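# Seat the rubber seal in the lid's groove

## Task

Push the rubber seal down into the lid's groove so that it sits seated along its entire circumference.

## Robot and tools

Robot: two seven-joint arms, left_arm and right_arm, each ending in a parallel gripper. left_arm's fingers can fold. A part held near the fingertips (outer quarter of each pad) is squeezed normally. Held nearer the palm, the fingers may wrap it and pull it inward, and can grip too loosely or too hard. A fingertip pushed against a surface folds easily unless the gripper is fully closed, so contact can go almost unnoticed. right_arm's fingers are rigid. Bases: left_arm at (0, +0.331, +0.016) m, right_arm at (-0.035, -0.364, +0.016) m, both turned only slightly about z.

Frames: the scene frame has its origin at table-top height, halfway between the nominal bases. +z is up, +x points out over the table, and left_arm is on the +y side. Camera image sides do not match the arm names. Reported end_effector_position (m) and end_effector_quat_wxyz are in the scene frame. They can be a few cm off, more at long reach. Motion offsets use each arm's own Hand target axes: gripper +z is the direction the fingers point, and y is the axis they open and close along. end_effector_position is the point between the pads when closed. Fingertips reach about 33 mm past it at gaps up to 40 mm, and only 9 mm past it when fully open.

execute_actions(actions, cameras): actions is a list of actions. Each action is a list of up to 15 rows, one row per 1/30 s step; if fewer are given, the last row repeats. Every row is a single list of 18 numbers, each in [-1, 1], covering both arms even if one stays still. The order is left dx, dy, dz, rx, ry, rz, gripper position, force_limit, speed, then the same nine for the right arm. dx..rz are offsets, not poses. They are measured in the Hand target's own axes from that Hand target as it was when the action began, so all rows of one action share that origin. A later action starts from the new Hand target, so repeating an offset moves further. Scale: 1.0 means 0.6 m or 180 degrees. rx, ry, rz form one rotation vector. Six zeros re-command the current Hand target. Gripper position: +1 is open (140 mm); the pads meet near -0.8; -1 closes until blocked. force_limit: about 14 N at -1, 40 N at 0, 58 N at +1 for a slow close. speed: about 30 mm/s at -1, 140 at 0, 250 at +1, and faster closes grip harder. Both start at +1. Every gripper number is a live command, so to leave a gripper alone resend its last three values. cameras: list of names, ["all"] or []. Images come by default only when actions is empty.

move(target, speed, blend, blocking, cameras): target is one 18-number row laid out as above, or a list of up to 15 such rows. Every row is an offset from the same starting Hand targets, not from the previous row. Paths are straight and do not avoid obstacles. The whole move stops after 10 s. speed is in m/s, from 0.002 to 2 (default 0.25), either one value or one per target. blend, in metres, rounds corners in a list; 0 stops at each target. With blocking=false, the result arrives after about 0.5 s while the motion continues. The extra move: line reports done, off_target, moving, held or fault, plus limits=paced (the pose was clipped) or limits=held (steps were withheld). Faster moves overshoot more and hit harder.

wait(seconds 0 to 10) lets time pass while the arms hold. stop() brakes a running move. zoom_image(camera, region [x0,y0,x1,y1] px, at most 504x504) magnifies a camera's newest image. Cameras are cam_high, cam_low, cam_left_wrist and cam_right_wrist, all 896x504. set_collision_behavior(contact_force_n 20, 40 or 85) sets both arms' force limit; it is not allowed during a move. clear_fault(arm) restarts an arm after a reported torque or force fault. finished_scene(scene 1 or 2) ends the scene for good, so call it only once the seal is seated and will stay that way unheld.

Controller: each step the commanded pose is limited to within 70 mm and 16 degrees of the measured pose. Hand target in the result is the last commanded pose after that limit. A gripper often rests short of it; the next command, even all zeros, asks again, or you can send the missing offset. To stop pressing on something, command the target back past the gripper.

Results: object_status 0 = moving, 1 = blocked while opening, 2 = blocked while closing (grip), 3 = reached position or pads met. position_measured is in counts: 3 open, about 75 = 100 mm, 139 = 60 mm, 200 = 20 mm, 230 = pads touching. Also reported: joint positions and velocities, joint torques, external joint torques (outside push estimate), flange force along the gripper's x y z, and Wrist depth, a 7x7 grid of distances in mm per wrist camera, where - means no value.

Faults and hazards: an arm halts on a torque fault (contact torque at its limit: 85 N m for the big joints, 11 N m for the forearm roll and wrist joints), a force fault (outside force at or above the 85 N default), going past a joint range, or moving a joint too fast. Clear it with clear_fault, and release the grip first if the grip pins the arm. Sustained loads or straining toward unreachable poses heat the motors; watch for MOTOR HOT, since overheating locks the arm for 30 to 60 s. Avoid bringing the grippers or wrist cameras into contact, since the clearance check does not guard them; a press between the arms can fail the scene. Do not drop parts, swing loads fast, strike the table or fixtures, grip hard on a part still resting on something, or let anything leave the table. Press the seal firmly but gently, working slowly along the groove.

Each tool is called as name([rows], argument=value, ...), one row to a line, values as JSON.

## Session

execute_actions(actions=[])

Scene clock: 0.00 s.
left_arm: end_effector_position=(+0.6273, +0.1580, +0.2748) position_measured=3 object_status=3 end_effector_quat_wxyz=(+0.544, +0.686, +0.316, +0.365) | right_arm: end_effector_position=(+0.2615, -0.7579, +0.3581) position_measured=3 object_status=3 end_effector_quat_wxyz=(+0.045, -0.293, +0.904, -0.308)
Joint positions: left_arm=[-0.299 -0.049 0.127 -2.574 -2.564 2.258 -0.159] | right_arm=[-1.039 -0.736 0.162 -2.699 -0.052 2.588 0.098]
Joint velocities: within noise
Joint torques (N m): no reading
External joint torques (N m): no reading
Flange force (N): no reading
Wrist depth (mm): cam_left_wrist=[1072 1471 2304 2800 3215 2741 2712 / 1072 1439 2304 4133 2993 2346 2861 / 1050 1415 2207 4200 - - - / 1002 127 2100 3617 - 134 - / - 110 2117 2861 3774 152 97 / - 1363 2067 2993 3028 2657 - / - 377 2067 - 2770 - -] | cam_right_wrist=[1783 1901 1647 1390 459 399 350 / - 2309 1759 1398 468 404 356 / - 2173 1821 570 481 414 362 / - 125 1796 590 490 430 360 / - 108 1887 606 504 447 99 / - 2416 1747 1548 516 447 99 / - - 1759 1606 529 447 406]
Hand target: left_arm +0.6273, +0.1580, +0.2748; +0.544, +0.686, +0.316, +0.365 | right_arm +0.2615, -0.7579, +0.3581; +0.045, -0.293, +0.904, -0.308
Tool commands: left_gripper/position=+1.0 left_gripper/force_limit=+1.0 left_gripper/speed=+1.0 right_gripper/position=+1.0 right_gripper/force_limit=+1.0 right_gripper/speed=+1.0
camera_calibration:
cam_left_wrist: T_world_to_cam=[[0.0469142, -0.209787, 0.976621, -0.25162], [-0.793316, -0.601941, -0.0911937, 0.622154], [0.607, -0.770491, -0.194667, -0.0576286], [0, 0, 0, 1]] pos_world=[0.54035, 0.277311, 0.291256]
cam_right_wrist: T_world_to_cam=[[-0.520631, 0.609947, -0.597418, 0.826583], [0.666524, 0.727655, 0.162061, 0.319045], [0.533563, -0.31382, -0.785384, 0.0498122], [0, 0, 0, 1]] pos_world=[0.191115, -0.720694, 0.481233]

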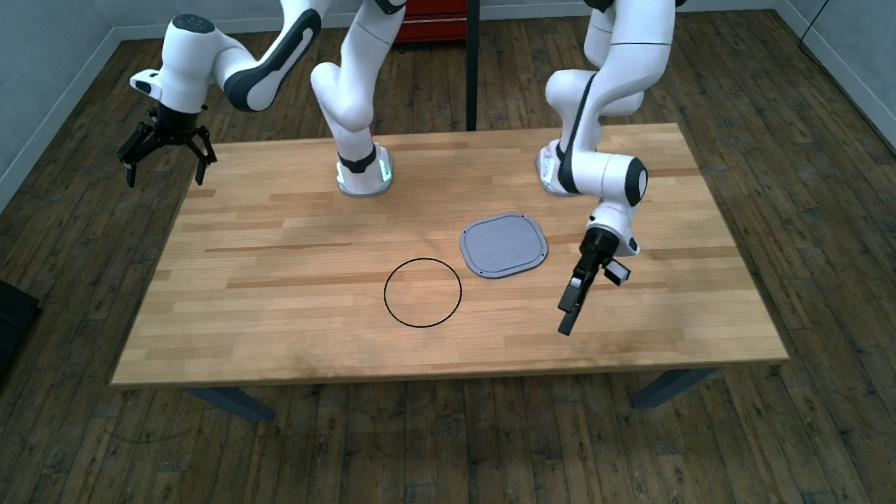

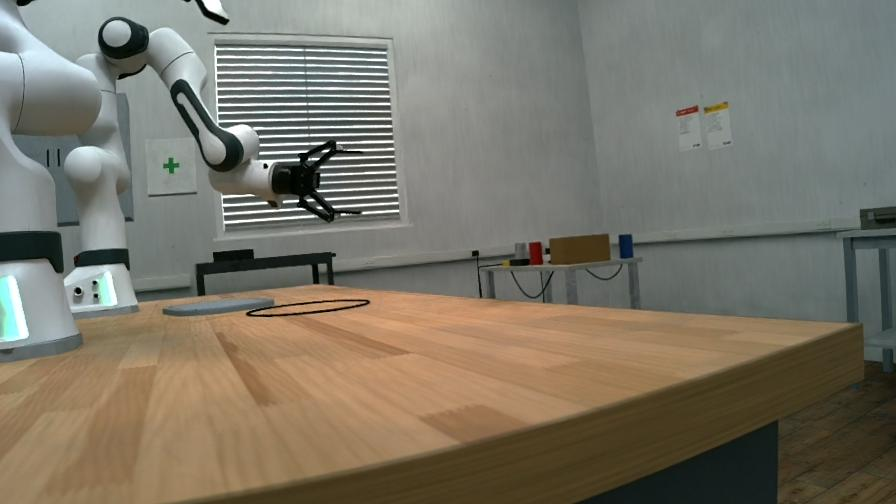

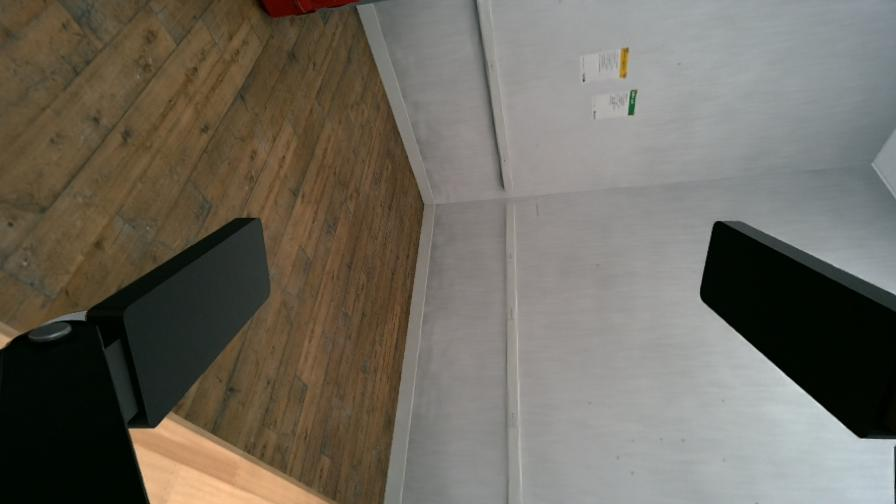

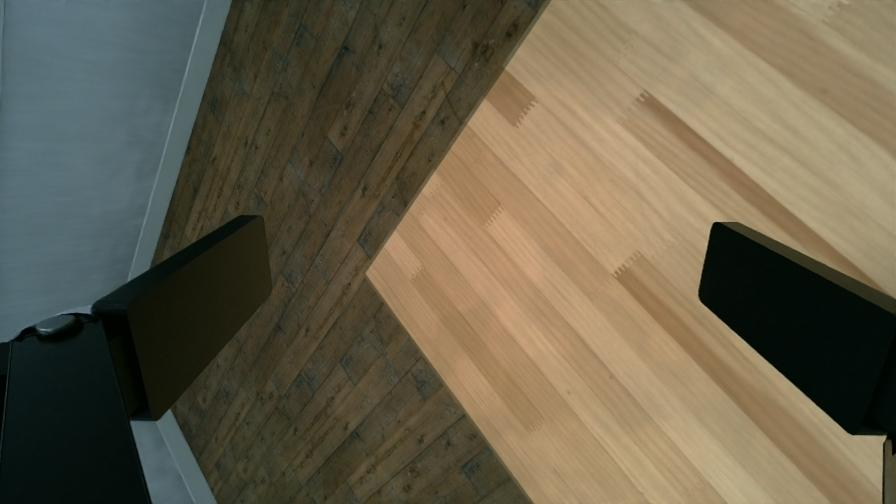

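zoom_image(camera="cam_high", region=[370, 190, 570, 340])

Scaled by 2.520.

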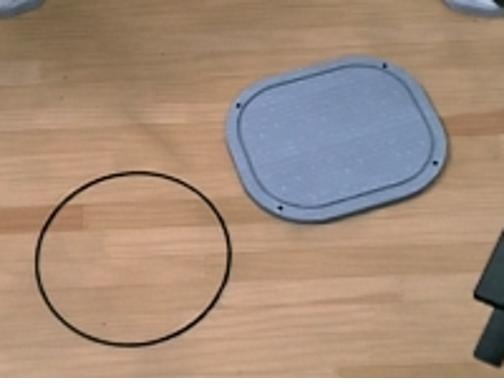

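move(target=[-0.0183,0.0308,-0.339,0.413,-0.2035,0.156,-0.5,-0.3,0,-0.482,0.407,-0.292,-0.0033,-0.2814,-0.8453,1,-0.3,0], speed=0.35, cameras=["all"])

Scene clock: 40.03 s.
left_arm: end_effector_position=(+0.4510, +0.2492, +0.3202) position_measured=192 object_status=3 end_effector_quat_wxyz=(+0.002, +0.991, +0.131, +0.002) | right_arm: end_effector_position=(+0.3316, -0.3467, +0.3278) position_measured=3 object_status=3 end_effector_quat_wxyz=(-0.002, +0.992, +0.128, +0.000)
Joint positions: left_arm=[0.227 -0.356 -0.41 -2.196 -0.148 1.869 -1.887] | right_arm=[0.743 -0.73 -0.536 -2.398 -0.349 1.732 -1.441]
Joint velocities: left_arm=[within noise] | right_arm=[0 0 0 -0.001 0 -0.001 -0.005]
Joint torques (N m): left_arm=[0.16 -16.87 2.32 25.44 1.36 2.3 -0.23] | right_arm=[0.18 -4.81 8.82 23.19 0.53 2.41 -0.33]
External joint torques (N m): left_arm=[0.21 1.09 -1.55 0.97 0.51 -0.33 -0.24] | right_arm=[0.17 -0.16 -0.25 0.01 -0.33 -0.23 -0.33]
Flange force (N): left_arm=[6.9 5.1 -2.3] | right_arm=[-0.3 1.2 -0.3]
Wrist depth (mm): cam_left_wrist=[406 402 404 401 400 399 398 / 425 423 423 423 421 423 421 / 451 447 447 446 442 444 441 / 475 473 473 466 459 467 467 / 500 498 91 473 91 94 492 / 530 - 79 513 - 73 514 / - - 70 571 - - -] | cam_right_wrist=[405 415 416 414 413 412 412 / - 435 434 432 433 433 431 / 458 458 457 456 454 454 453 / 483 125 480 481 480 140 472 / - 108 508 506 506 498 99 / - 538 532 533 536 535 99 / - 572 494 540 568 567 558]
Hand target: left_arm +0.4503, +0.2500, +0.3199; +0.000, +0.991, +0.133, +0.000 | right_arm +0.3317, -0.3479, +0.3283; +0.000, +0.991, +0.132, +0.000
Off the commanded pose: left_arm 0.001 m, 0 deg | right_arm 0.001 m, 1 deg.
move: done
camera_calibration:
cam_left_wrist: T_world_to_cam=[[0.263814, -0.964555, -0.00595426, 0.136219], [-0.905572, -0.249797, 0.342843, 0.36524], [-0.332178, -0.0850545, -0.939374, 0.619782], [0, 0, 0, 1]] pos_world=[0.500693, 0.275342, 0.457798]
cam_right_wrist: T_world_to_cam=[[0.282288, -0.958982, -0.0258094, -0.403431], [-0.898585, -0.273739, 0.342947, 0.0905242], [-0.335945, -0.0736179, -0.939, 0.539716], [0, 0, 0, 1]] pos_world=[0.376542, -0.32237, 0.465336]

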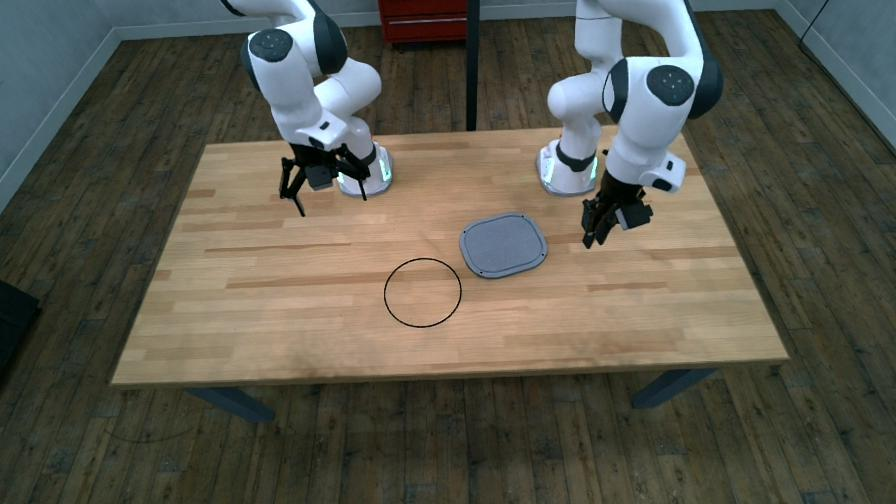

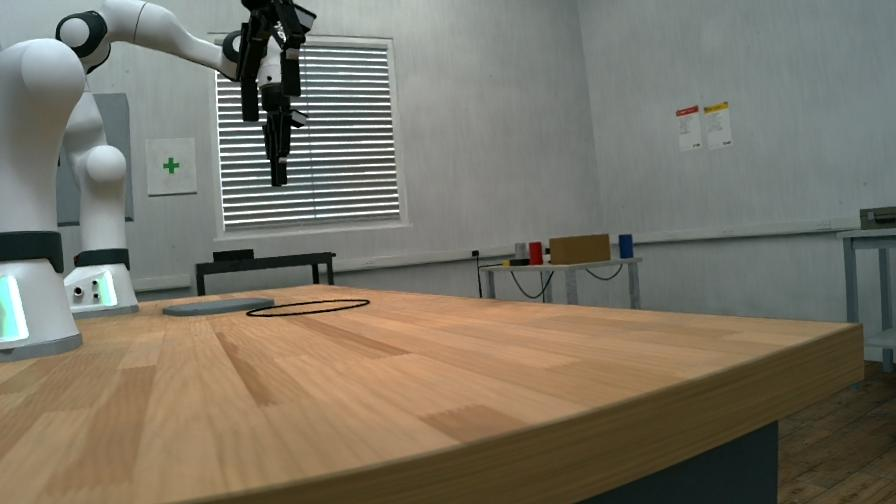

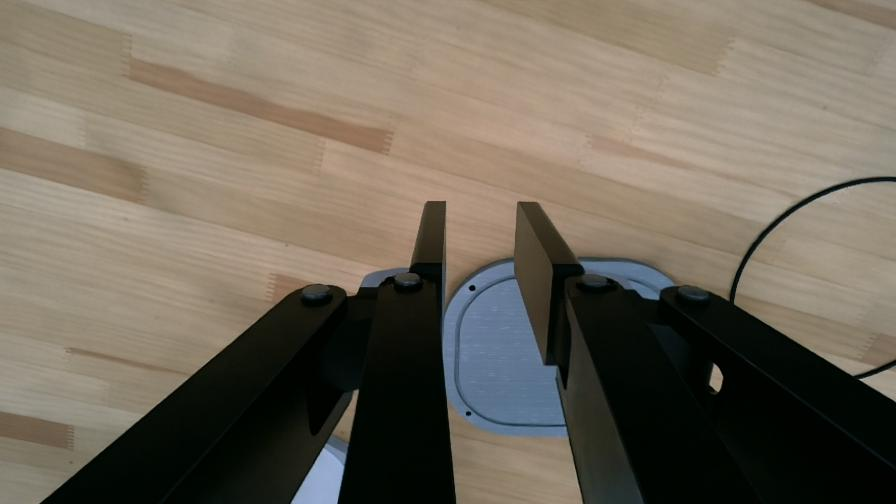

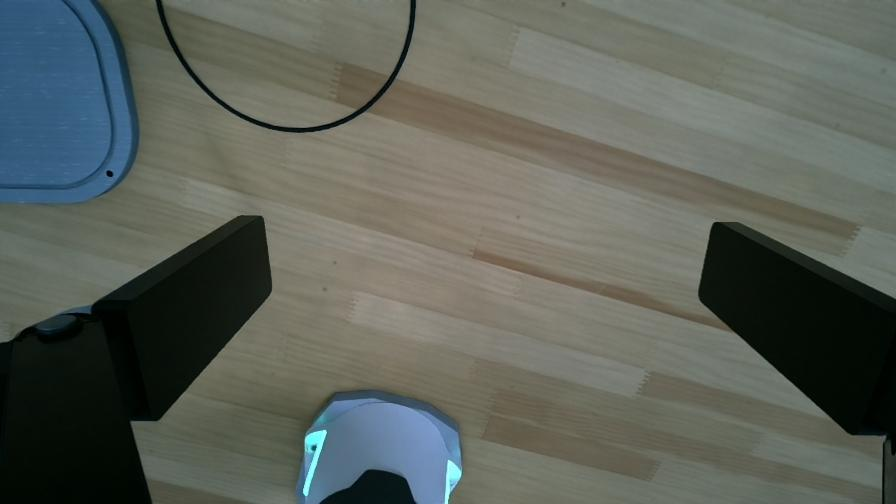

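move(target=[0,0,0,0,0,0,-0.5,-0.3,0,-0.1625,-0.7427,0.297,0,0,0,0.6,-0.3,0], speed=0.25, cameras=["all"])

Scene clock: 52.87 s.
left_arm: end_effector_position=(+0.4510, +0.2492, +0.3202) position_measured=192 object_status=3 end_effector_quat_wxyz=(+0.002, +0.991, +0.131, +0.002) | right_arm: end_effector_position=(+0.1194, +0.0560, +0.1502) position_measured=53 object_status=3 end_effector_quat_wxyz=(+0.000, +0.991, +0.135, -0.002)
Joint positions: left_arm=[0.227 -0.356 -0.41 -2.196 -0.148 1.869 -1.887] | right_arm=[1.003 -0.181 0.212 -2.51 0.057 2.33 -0.668]
Joint velocities: left_arm=[within noise] | right_arm=[-0.001 -0.001 -0.001 0.001 0 -0.002 0.005]
Joint torques (N m): left_arm=[0.1 -16.84 2.44 25.37 1.39 2.32 -0.16] | right_arm=[-0.71 -22.11 -0.95 22.22 0.26 2.74 0.27]
External joint torques (N m): left_arm=[0.09 1.2 -1.51 0.85 0.52 -0.32 -0.16] | right_arm=[-0.69 0.86 0.28 0 -0.3 0.12 0.27]
Flange force (N): left_arm=[6.8 5.0 -2.0] | right_arm=[1.8 -2.6 2.2]
Wrist depth (mm): cam_left_wrist=[406 405 402 401 402 399 401 / 425 424 421 423 419 420 418 / 448 447 446 442 443 441 441 / 473 472 473 463 456 469 467 / 505 495 91 476 91 94 496 / 525 - 79 505 - 73 513 / - - 70 571 - - -] | cam_right_wrist=[260 258 246 - - 250 254 / 272 271 270 270 259 268 267 / 276 283 283 283 281 281 279 / 274 296 292 298 297 146 294 / - - 315 314 312 124 93 / - - 333 333 332 330 - / - - 356 354 353 351 -]
Hand target: left_arm +0.4503, +0.2500, +0.3199; +0.000, +0.991, +0.133, +0.000 | right_arm +0.1208, +0.0567, +0.1503; +0.000, +0.991, +0.132, +0.000
Off the commanded pose: left_arm 0.001 m, 0 deg | right_arm 0.002 m, 0 deg.
move: done
camera_calibration:
cam_left_wrist: T_world_to_cam=[[0.26445, -0.964381, -0.0059841, 0.135963], [-0.905389, -0.250401, 0.342885, 0.36532], [-0.33217, -0.0852579, -0.939358, 0.619835], [0, 0, 0, 1]] pos_world=[0.500692, 0.275443, 0.457798]
cam_right_wrist: T_world_to_cam=[[0.296634, -0.954711, -0.0231461, 0.0358136], [-0.893383, -0.28598, 0.346528, 0.0704983], [-0.337454, -0.0821137, -0.937754, 0.331791], [0, 0, 0, 1]] pos_world=[0.164323, 0.0815974, 0.287538]

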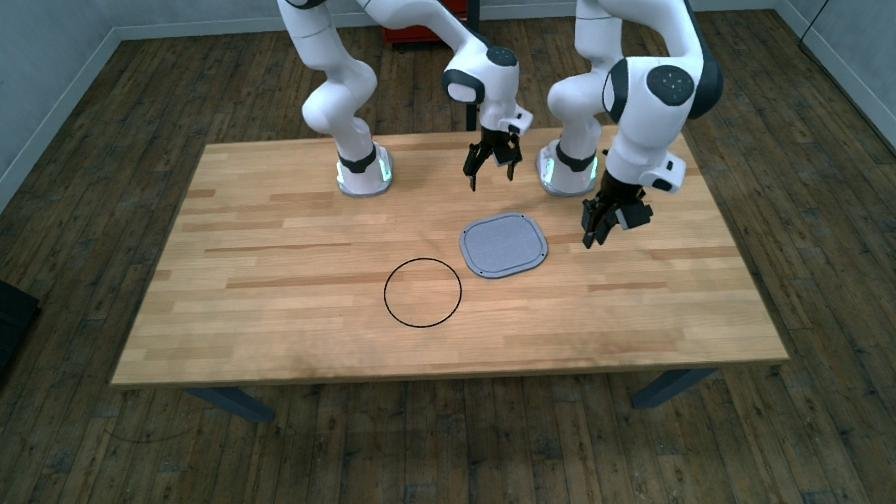

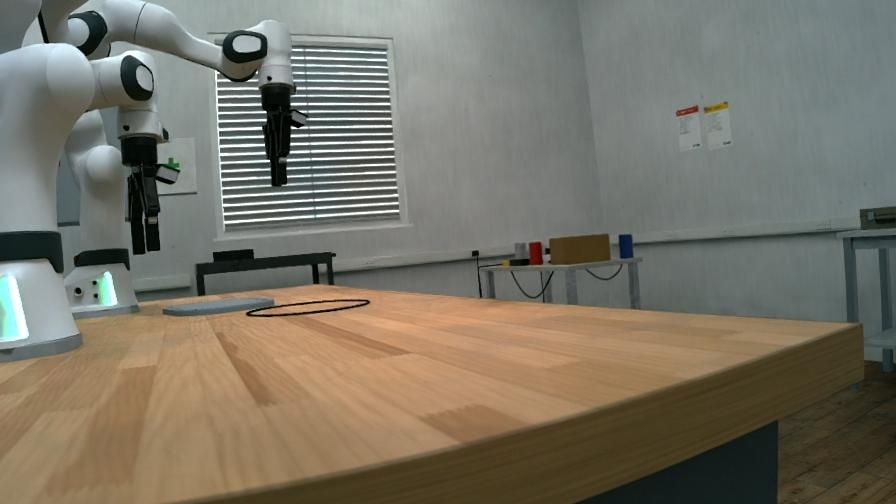

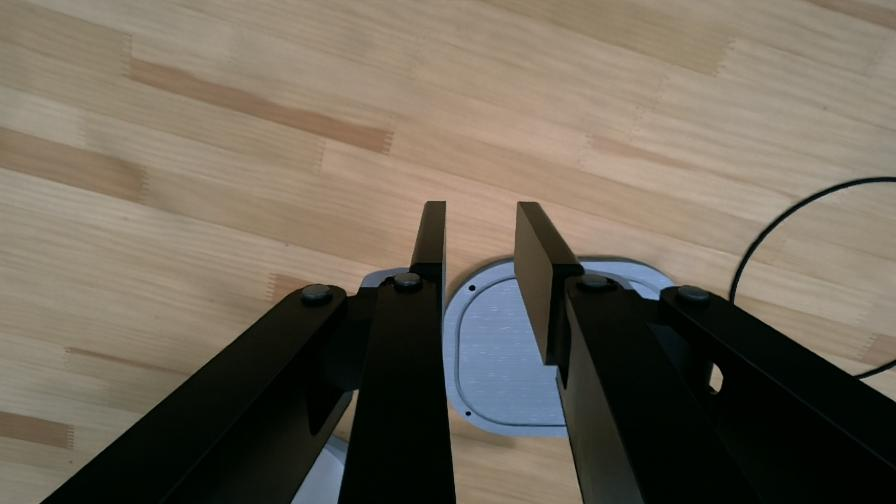

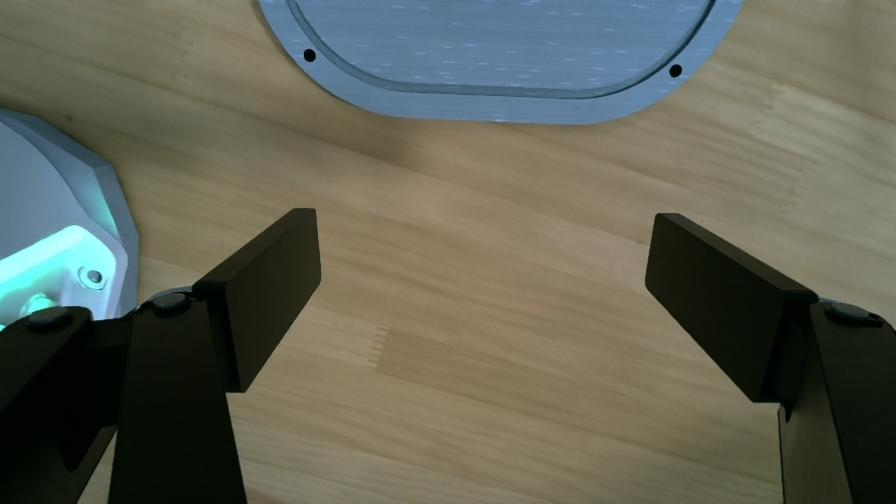

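move([
  [0,0,0,0,0,0,-0.5,-0.3,0,0,-0.008,0.2105,0,0,0,0.6,-0.3,0],
  [0,0,0,0,0,0,-0.5,-0.3,0,0.04,-0.008,0.2105,0,0,0,0.6,-0.3,0],
], speed=[0.08,0.03], cameras=["cam_right_wrist","cam_low"])

Scene clock: 71.17 s.
left_arm: end_effector_position=(+0.4510, +0.2492, +0.3202) position_measured=192 object_status=3 end_effector_quat_wxyz=(+0.002, +0.991, +0.131, +0.002) | right_arm: end_effector_position=(+0.1413, +0.0679, +0.0240) position_measured=53 object_status=3 end_effector_quat_wxyz=(-0.001, +0.992, +0.128, -0.001)
Joint positions: left_arm=[0.227 -0.356 -0.41 -2.196 -0.148 1.869 -1.887] | right_arm=[0.99 0.161 0.182 -2.514 -0.06 2.672 -0.602]
Joint velocities: left_arm=[within noise] | right_arm=[-0.002 0 0 0.002 0 0 -0.006]
Joint torques (N m): left_arm=[0.08 -16.84 2.43 25.37 1.37 2.31 -0.14] | right_arm=[-0.68 -29.86 0.13 17.51 0.19 2.65 -0.2]
External joint torques (N m): left_arm=[0.01 1.14 -1.59 0.91 0.5 -0.32 -0.14] | right_arm=[-0.2 0.49 -0.38 -0.34 -0.2 -0.07 -0.21]
Flange force (N): left_arm=[6.7 5.1 -2.1] | right_arm=[0.8 0.5 1.3]
Wrist depth (mm): cam_left_wrist=[408 405 402 401 399 399 399 / 426 424 425 421 422 419 419 / 450 449 444 446 444 440 441 / 473 473 471 467 460 471 468 / 504 492 91 475 91 94 495 / 530 - 79 511 - 73 514 / - - 70 534 - - -] | cam_right_wrist=[146 134 - 132 133 132 131 / 153 150 141 - 137 138 140 / 161 160 148 148 149 147 157 / 169 167 164 167 167 159 164 / - - 177 176 176 134 93 / - - 188 187 186 185 - / - - 200 198 198 196 -]
Hand target: left_arm +0.4503, +0.2500, +0.3199; +0.000, +0.991, +0.133, +0.000 | right_arm +0.1427, +0.0677, +0.0240; +0.000, +0.991, +0.132, +0.000
Off the commanded pose: left_arm 0.001 m, 0 deg | right_arm 0.001 m, 1 deg.
move: done
camera_calibration:
cam_right_wrist: T_world_to_cam=[[0.282464, -0.958983, -0.0237882, 0.039976], [-0.898348, -0.273138, 0.344045, 0.137047], [-0.336431, -0.0758102, -0.938652, 0.221203], [0, 0, 0, 1]] pos_world=[0.186244, 0.0925386, 0.161433]
Images, in order (width x height): cam_low 896x504, cam_right_wrist 896x504.

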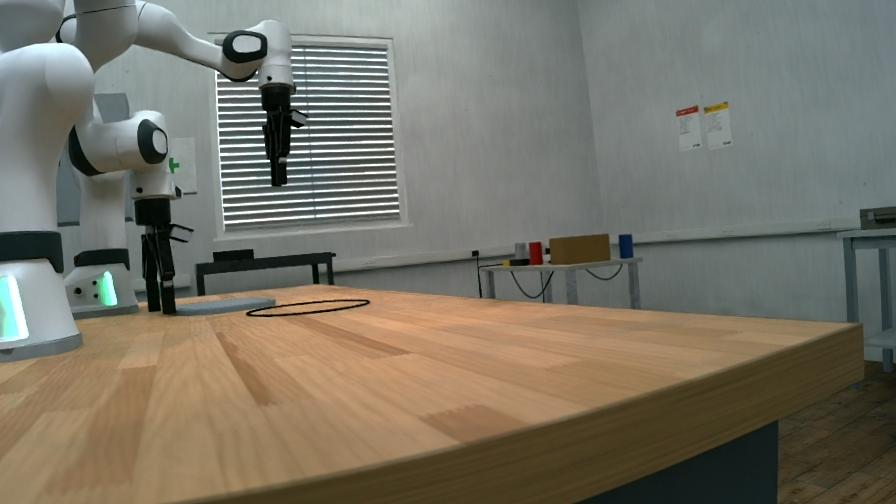

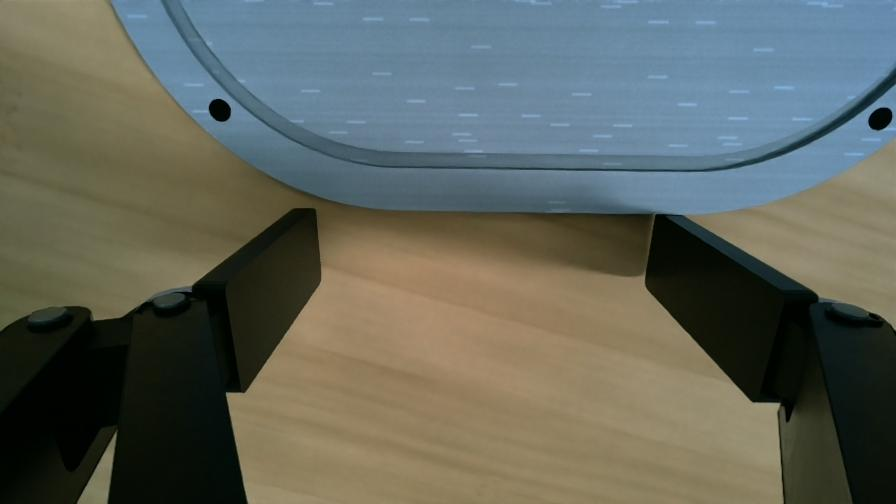

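move([
  [0,0,0,0,0,0,-0.5,-0.3,0,-0.003,0.0333,0,0,0,0,0.6,-0.3,0],
  [0,0,0,0,0,0,-0.5,-0.3,0,0.165,0.0333,0,0,0,0,0.6,-0.3,0],
], speed=[0.04,0.03], cameras=["all"])

Scene clock: 82.17 s.
left_arm: end_effector_position=(+0.4510, +0.2492, +0.3202) position_measured=192 object_status=3 end_effector_quat_wxyz=(+0.002, +0.991, +0.131, +0.002) | right_arm: end_effector_position=(+0.2389, +0.0749, +0.0233) position_measured=53 object_status=3 end_effector_quat_wxyz=(+0.000, +0.992, +0.128, -0.002)
Joint positions: left_arm=[0.227 -0.356 -0.41 -2.196 -0.148 1.869 -1.887] | right_arm=[0.864 0.275 0.14 -2.336 -0.067 2.604 -0.77]
Joint velocities: left_arm=[within noise] | right_arm=[-0.001 0 0.001 0.001 0 0 -0.005]
Joint torques (N m): left_arm=[0.07 -16.86 2.39 25.39 1.38 2.33 -0.15] | right_arm=[-1.79 -34.72 -0.28 19.65 -0.14 3.03 -0.48]
External joint torques (N m): left_arm=[0.03 1.25 -1.59 0.86 0.52 -0.3 -0.15] | right_arm=[-1.86 0.23 -1.76 1.16 -0.54 0.41 -0.48]
Flange force (N): left_arm=[6.9 5.2 -1.9] | right_arm=[5.9 0.5 1.8]
Wrist depth (mm): cam_left_wrist=[406 404 404 399 402 399 400 / 426 423 424 421 420 422 421 / 450 447 446 441 437 441 441 / 473 474 472 448 157 463 469 / 504 495 91 97 91 94 496 / 528 - 79 521 - 73 514 / - - 70 567 - - -] | cam_right_wrist=[135 - 132 133 133 - 132 / 152 142 - 139 137 139 140 / 160 159 148 148 147 146 156 / 168 166 163 167 166 159 164 / - - 177 176 175 134 93 / - - 188 186 185 185 - / - - 200 199 198 197 -]
Hand target: left_arm +0.4503, +0.2500, +0.3199; +0.000, +0.991, +0.133, +0.000 | right_arm +0.2435, +0.0743, +0.0240; +0.000, +0.991, +0.132, +0.000
Off the commanded pose: left_arm 0.001 m, 0 deg | right_arm 0.005 m, 1 deg.
move: off_target (right_arm)
camera_calibration:
cam_left_wrist: T_world_to_cam=[[0.26445, -0.964381, -0.0059841, 0.135963], [-0.905389, -0.250401, 0.342885, 0.36532], [-0.33217, -0.0852579, -0.939358, 0.619835], [0, 0, 0, 1]] pos_world=[0.500692, 0.275443, 0.457798]
cam_right_wrist: T_world_to_cam=[[0.283616, -0.958668, -0.0227455, 0.0188447], [-0.896932, -0.273593, 0.347362, 0.226536], [-0.339228, -0.0781162, -0.937455, 0.254732], [0, 0, 0, 1]] pos_world=[0.284254, 0.099943, 0.160538]

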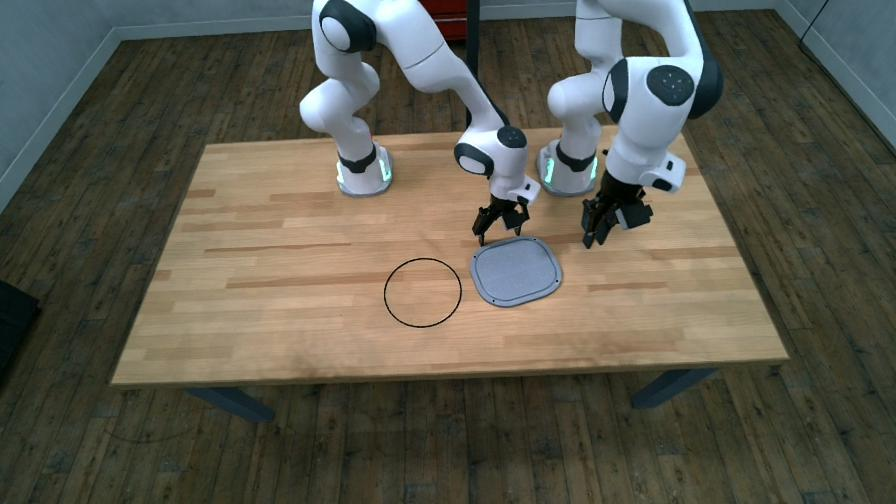

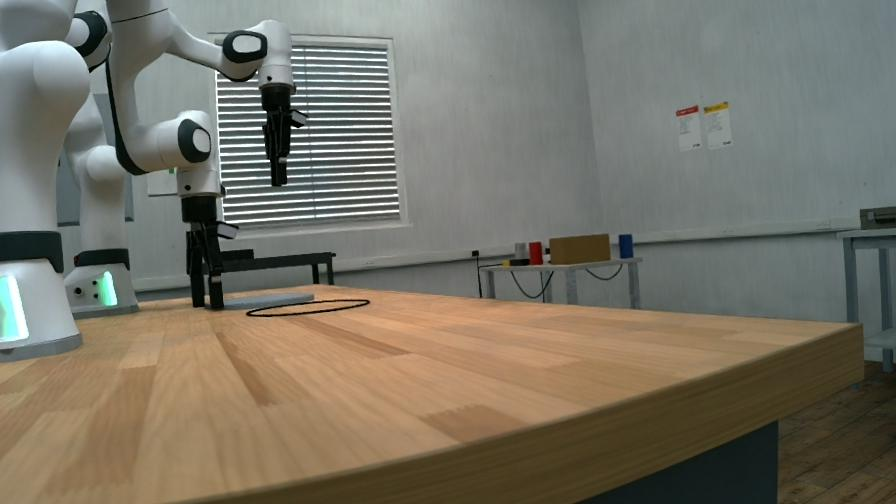

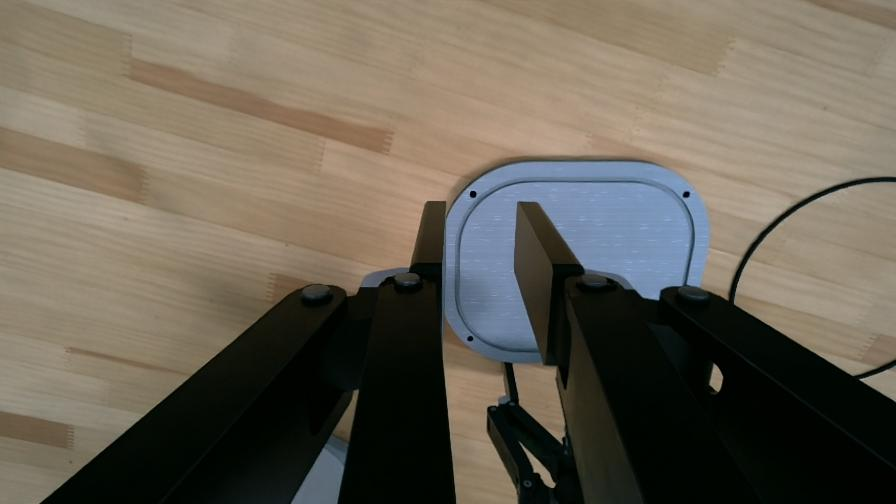

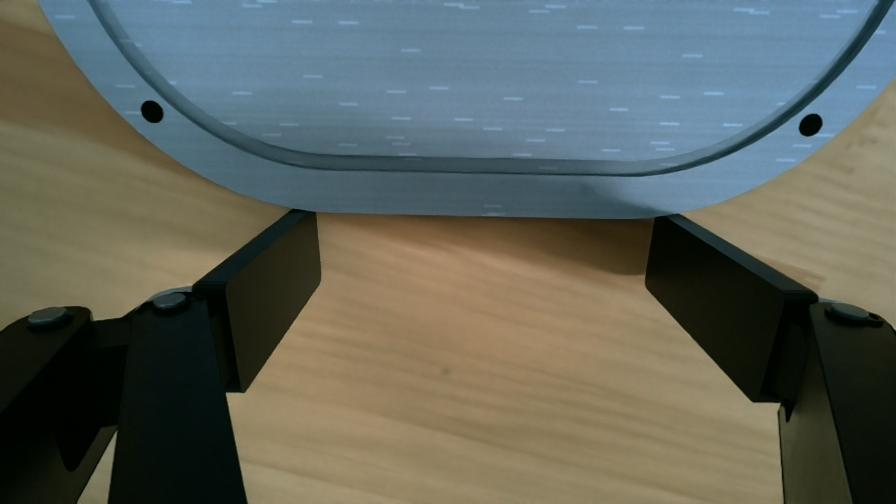

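move([
  [0,0,0,0,0,0,-0.5,-0.3,0,-0.03,0,0,0,0,0,0.6,-0.3,0],
  [0,0,0,0,0,0,-0.5,-0.3,0,-0.03,0,-0.2,0,0,0,0.6,-0.3,0],
  [0,0,0,0,0,0,-0.5,-0.3,0,0.0275,0.635,-0.293,0,0,0,-0.5,-0.3,0],
], speed=[0.08,0.2,0.3], blend=[0.003,0.05,0])

Scene clock: 100.07 s.
left_arm: end_effector_position=(+0.4510, +0.2492, +0.3202) position_measured=192 object_status=3 end_effector_quat_wxyz=(+0.002, +0.991, +0.131, +0.002) | right_arm: end_effector_position=(+0.3591, -0.2885, +0.1989) position_measured=192 object_status=0 end_effector_quat_wxyz=(-0.001, +0.992, +0.128, +0.000)
Joint positions: left_arm=[0.227 -0.356 -0.41 -2.196 -0.148 1.869 -1.887] | right_arm=[0.625 -0.44 -0.427 -2.583 -0.211 2.168 -1.472]
Joint torques (N m): left_arm=[0.06 -16.86 2.45 25.41 1.37 2.32 -0.14] | right_arm=[-0.26 -14.54 4.21 23.08 0.63 2.44 -0.3]
External joint torques (N m): left_arm=[0.03 1.22 -1.53 0.86 0.51 -0.32 -0.14] | right_arm=[-0.31 -0.06 0.01 -0.06 -0.09 -0.21 -0.3]
Flange force (N): left_arm=[6.8 5.0 -2.0] | right_arm=[-0.7 0.9 -0.6]
Wrist depth (mm): cam_left_wrist=[408 402 401 402 401 400 399 / 427 423 423 423 419 419 422 / 449 447 443 438 435 438 443 / 476 471 476 451 446 462 467 / 499 499 91 473 91 94 497 / 529 - 79 524 - 73 510 / - - 70 567 - - -] | cam_right_wrist=[301 302 301 301 299 299 298 / 317 316 315 314 313 313 312 / 334 331 331 330 329 328 328 / 351 351 348 345 340 345 345 / 371 366 89 368 95 83 364 / 388 - 73 391 - 75 71 / - - - 412 - - -]
Hand target: left_arm +0.4503, +0.2500, +0.3199; +0.000, +0.991, +0.133, +0.000 | right_arm +0.3593, -0.2891, +0.1996; +0.000, +0.991, +0.132, +0.000
Off the commanded pose: left_arm 0.001 m, 0 deg | right_arm 0.001 m, 1 deg.
move: done

move(target=[-0.369,0.4555,0.2,0,0,0,-0.5,-0.3,0,0,0,0,0,0,0,-0.5,-0.3,0], speed=0.3, cameras=["all"])

Scene clock: 105.30 s.
left_arm: end_effector_position=(+0.3088, -0.0725, +0.1994) position_measured=192 object_status=3 end_effector_quat_wxyz=(+0.002, +0.991, +0.130, +0.000) | right_arm: end_effector_position=(+0.3591, -0.2885, +0.1989) position_measured=192 object_status=3 end_effector_quat_wxyz=(-0.001, +0.992, +0.128, +0.000)
Joint positions: left_arm=[0.246 -0.221 -1.19 -2.255 -0.249 2.161 -2.563] | right_arm=[0.625 -0.44 -0.427 -2.583 -0.211 2.168 -1.472]
Joint velocities: left_arm=[-0.001 0.001 0.001 0.001 0.001 0 -0.005] | right_arm=[within noise]
Joint torques (N m): left_arm=[0.23 -6.97 4.47 23.71 0.86 2.27 -0.14] | right_arm=[-0.18 -14.59 4.22 22.95 0.62 2.43 -0.27]
External joint torques (N m): left_arm=[0.29 -0.13 -1.52 0.91 0.07 -0.28 -0.14] | right_arm=[-0.19 -0.17 0.07 -0.18 -0.1 -0.21 -0.27]
Flange force (N): left_arm=[3.0 11.1 1.8] | right_arm=[-1.4 0.7 -0.6]
Wrist depth (mm): cam_left_wrist=[291 289 286 294 294 294 291 / 305 304 302 308 310 308 309 / 334 331 330 328 324 323 322 / 353 350 347 342 336 342 340 / 373 367 91 358 91 94 358 / 393 - 79 385 - 73 371 / - - 70 415 - - -] | cam_right_wrist=[299 302 301 301 299 299 298 / 317 316 315 315 314 313 312 / 333 332 331 330 329 329 328 / 351 351 349 344 339 345 345 / 371 367 89 366 95 83 364 / 389 - 73 388 - 75 71 / - - - 414 - - -]
Hand target: left_arm +0.3087, -0.0720, +0.2000; +0.000, +0.991, +0.133, +0.000 | right_arm +0.3593, -0.2891, +0.1996; +0.000, +0.991, +0.132, +0.000
Off the commanded pose: left_arm 0.001 m, 0 deg | right_arm 0.001 m, 1 deg.
move: done
camera_calibration:
cam_left_wrist: T_world_to_cam=[[0.262383, -0.964942, -0.00643883, -0.136667], [-0.904655, -0.248301, 0.346331, 0.196653], [-0.335789, -0.0850466, -0.93809, 0.432558], [0, 0, 0, 1]] pos_world=[0.35901, -0.0462588, 0.336791]
cam_right_wrist: T_world_to_cam=[[0.283196, -0.958726, -0.0254022, -0.359023], [-0.89834, -0.274447, 0.343022, 0.175032], [-0.335835, -0.0743224, -0.938984, 0.431844], [0, 0, 0, 1]] pos_world=[0.40394, -0.264072, 0.336335]

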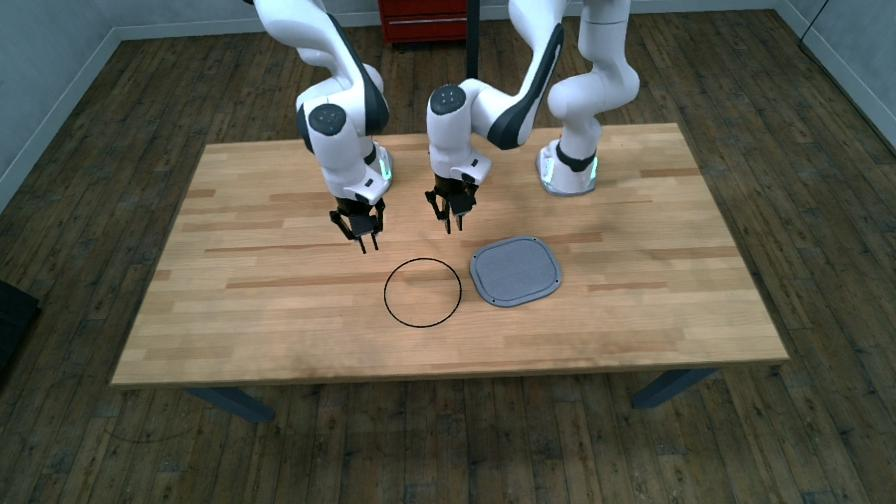

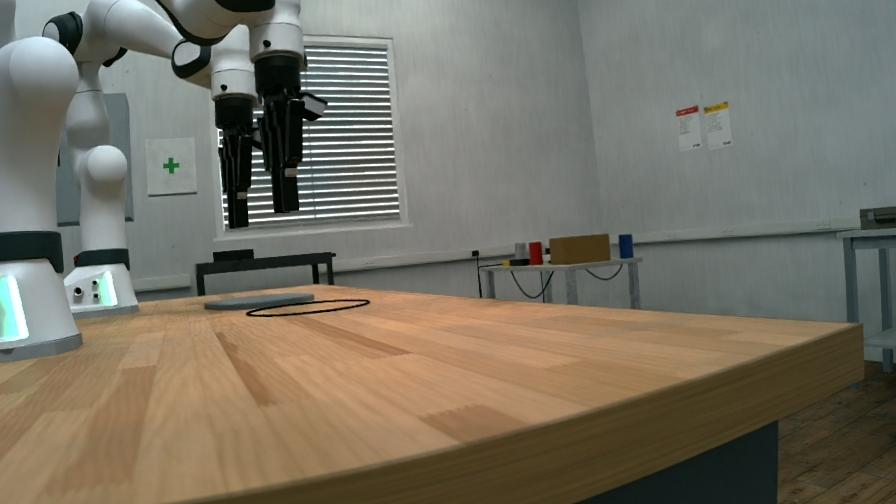

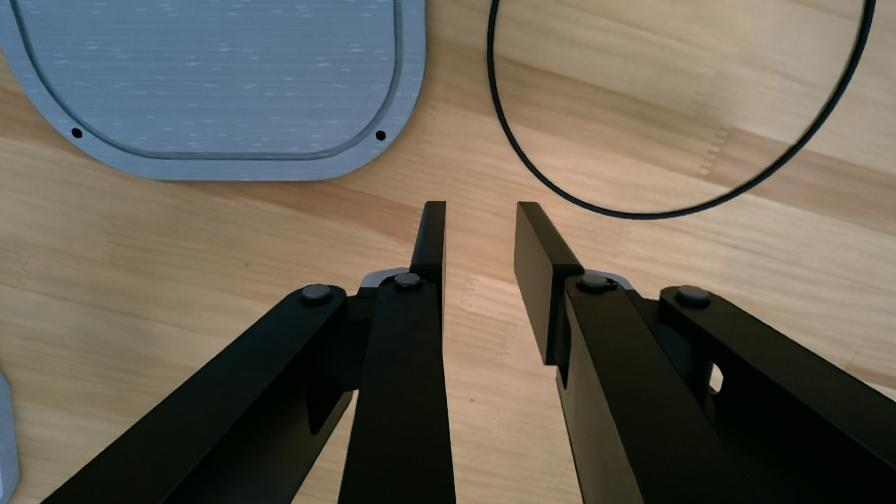

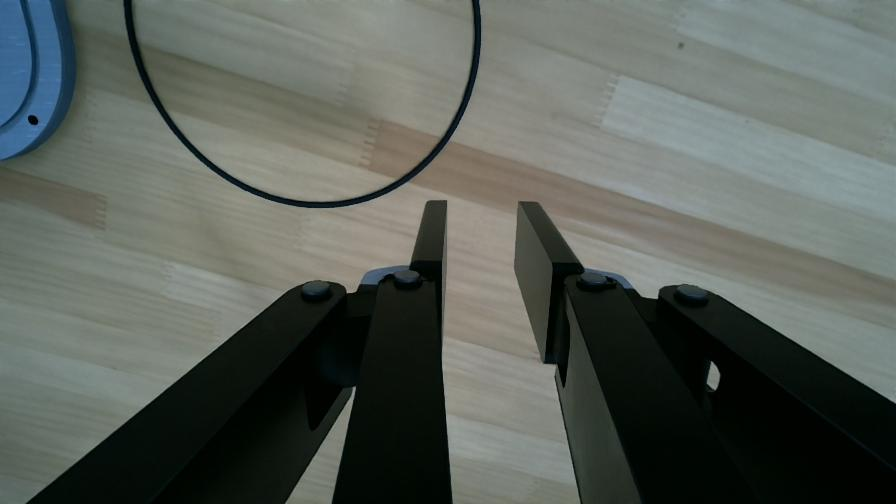

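move(target=[0.082,0.0225,0.1333,0,0,0,-0.5,-0.3,0,0.095,0.005,0.1333,0,0,0,-0.5,-0.3,0], speed=0.12, cameras=["cam_left_wrist","cam_right_wrist"])

Scene clock: 117.70 s.
left_arm: end_effector_position=(+0.3596, -0.0725, +0.1192) position_measured=192 object_status=3 end_effector_quat_wxyz=(+0.002, +0.992, +0.130, +0.000) | right_arm: end_effector_position=(+0.4141, -0.2780, +0.1195) position_measured=192 object_status=3 end_effector_quat_wxyz=(+0.001, +0.992, +0.130, -0.001)
Joint positions: left_arm=[0.135 0.26 -1.057 -2.222 0.31 2.33 -2.891] | right_arm=[0.7 -0.103 -0.514 -2.506 -0.079 2.412 -1.584]
Joint velocities: left_arm=[0 0 0 0 0.001 -0.001 -0.006] | right_arm=[within noise]
Joint torques (N m): left_arm=[-0.61 -21.96 -7.9 22.06 0.66 2.23 -0.15] | right_arm=[-0.1 -21.88 1.1 21.24 0.99 2.75 -0.34]
External joint torques (N m): left_arm=[-0.58 0.05 -1.02 0.58 -0.02 -0.31 -0.15] | right_arm=[-0.13 0.67 -0.22 0.1 0.41 0.13 -0.34]
Flange force (N): left_arm=[-0.3 2.9 -1.6] | right_arm=[3.8 1.2 2.8]
Wrist depth (mm): cam_left_wrist=[215 213 211 221 219 218 217 / 227 225 223 232 230 229 227 / 238 236 235 243 243 240 238 / 252 249 249 255 250 254 253 / 281 276 91 267 91 94 265 / 296 - 79 287 - 73 275 / - - 70 311 - - -] | cam_right_wrist=[230 230 229 229 228 228 227 / 242 242 241 241 240 239 239 / 254 253 253 252 251 251 250 / 268 268 264 263 259 264 264 / 284 280 89 280 95 83 279 / 298 - 73 299 - 75 71 / - - - 316 - - -]
Hand target: left_arm +0.3598, -0.0721, +0.1201; +0.000, +0.991, +0.133, +0.000 | right_arm +0.4151, -0.2770, +0.1196; +0.000, +0.991, +0.132, +0.000
Off the commanded pose: left_arm 0.001 m, 0 deg | right_arm 0.001 m, 0 deg.
move: done
camera_calibration:
cam_left_wrist: T_world_to_cam=[[0.261614, -0.965151, -0.00643201, -0.150333], [-0.904512, -0.247491, 0.347284, 0.270225], [-0.336773, -0.0850364, -0.937738, 0.374626], [0, 0, 0, 1]] pos_world=[0.409915, -0.046359, 0.256489]
cam_right_wrist: T_world_to_cam=[[0.287074, -0.95769, -0.0204591, -0.368494], [-0.896971, -0.276247, 0.345154, 0.253299], [-0.336202, -0.0807334, -0.938323, 0.374916], [0, 0, 0, 1]] pos_world=[0.459034, -0.252662, 0.256826]
Images, in order (width x height): cam_left_wrist 896x504, cam_right_wrist 896x504.

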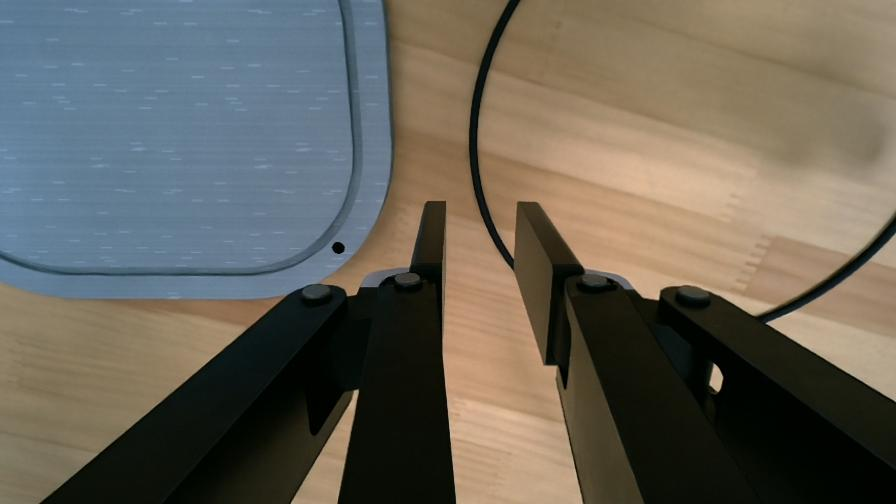

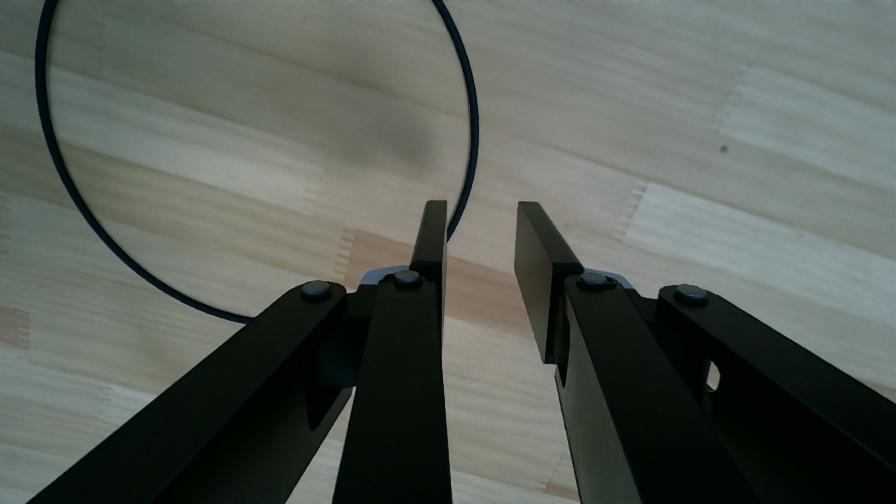

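move([
  [0.0352,0.0018,0.09,0,0,0,-0.5,-0.3,0,0.0505,0.0007,0.1,0,0,0,-0.5,-0.3,0],
  [0.0352,0.0018,0.1288,0,0,0,-0.5,-0.3,0,0.0505,0.0007,0.144,0,0,0,-0.5,-0.3,0],
], speed=[0.1,0.03], cameras=["cam_left_wrist","cam_right_wrist"])

Scene clock: 132.80 s.
left_arm: end_effector_position=(+0.3806, -0.0664, +0.0433) position_measured=192 object_status=3 end_effector_quat_wxyz=(-0.001, +0.991, +0.132, +0.000) | right_arm: end_effector_position=(+0.4440, -0.2693, +0.0336) position_measured=192 object_status=3 end_effector_quat_wxyz=(+0.001, +0.991, +0.131, -0.001)
Joint positions: left_arm=[-0.064 0.435 -0.802 -2.198 0.495 2.446 -2.982] | right_arm=[0.664 0.204 -0.451 -2.436 0.173 2.612 -1.761]
Joint velocities: left_arm=[within noise] | right_arm=[-0.002 0 0 0.001 0.001 0 -0.006]
Joint torques (N m): left_arm=[-0.58 -29.9 -10.4 19.01 0.9 2.52 -0.13] | right_arm=[-0.66 -29.94 -2.14 18.09 0.85 2.73 -0.37]
External joint torques (N m): left_arm=[-0.64 1.38 -1.05 -0.14 0.29 0.01 -0.13] | right_arm=[-0.7 0.38 0.27 -0.39 0.4 0.1 -0.37]
Flange force (N): left_arm=[0.1 3.7 2.8] | right_arm=[0.9 1.8 3.8]
Wrist depth (mm): cam_left_wrist=[145 144 144 152 150 149 147 / 152 151 151 159 158 156 155 / 160 160 160 167 165 164 163 / 170 168 169 175 171 173 171 / 180 177 91 184 91 94 180 / 190 - 79 197 - 73 186 / - - 70 213 - - -] | cam_right_wrist=[153 153 152 152 151 151 150 / 161 160 160 159 159 158 158 / 170 169 168 167 167 166 166 / 178 178 177 175 159 175 174 / 189 186 89 186 95 83 184 / 198 - 73 198 - 75 71 / - - - 211 - - -]
Hand target: left_arm +0.3805, -0.0676, +0.0428; +0.000, +0.991, +0.133, +0.000 | right_arm +0.4444, -0.2694, +0.0332; +0.000, +0.991, +0.132, +0.000
Off the commanded pose: left_arm 0.001 m, 0 deg | right_arm 0.001 m, 0 deg.
joint sent to its limit (left arm) — joint 7 (wrist roll), lower limit. The joint targets still meet the commanded pose.
move: done
camera_calibration:
cam_left_wrist: T_world_to_cam=[[0.265833, -0.963939, -0.0124305, -0.151731], [-0.903137, -0.253534, 0.346502, 0.316284], [-0.337159, -0.0808855, -0.937967, 0.311503], [0, 0, 0, 1]] pos_world=[0.431009, -0.0408747, 0.1807]
cam_right_wrist: T_world_to_cam=[[0.288091, -0.957371, -0.0210896, -0.37076], [-0.896833, -0.277464, 0.344535, 0.311692], [-0.3357, -0.0803437, -0.938536, 0.30498], [0, 0, 0, 1]] pos_world=[0.48873, -0.243968, 0.171026]
Images, in order (width x height): cam_left_wrist 896x504, cam_right_wrist 896x504.

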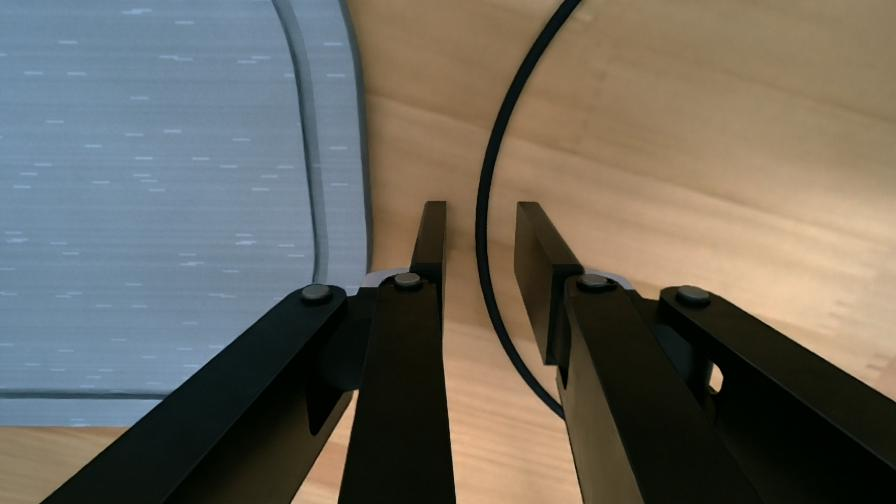

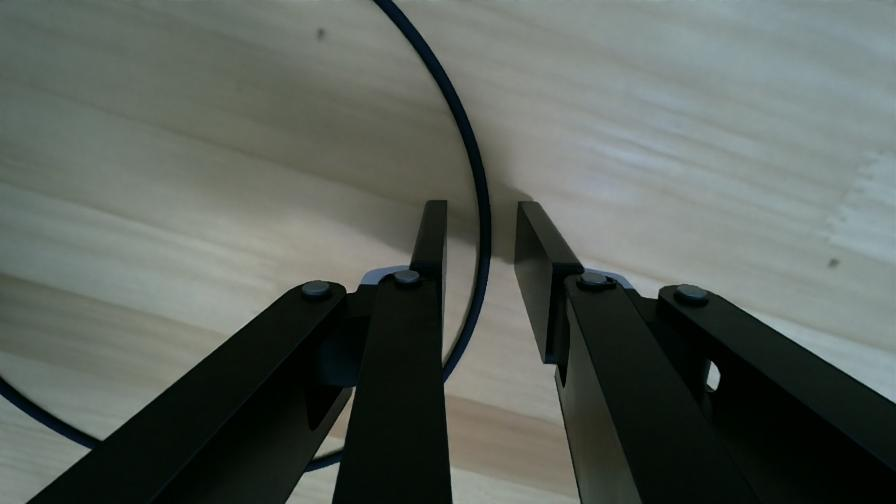

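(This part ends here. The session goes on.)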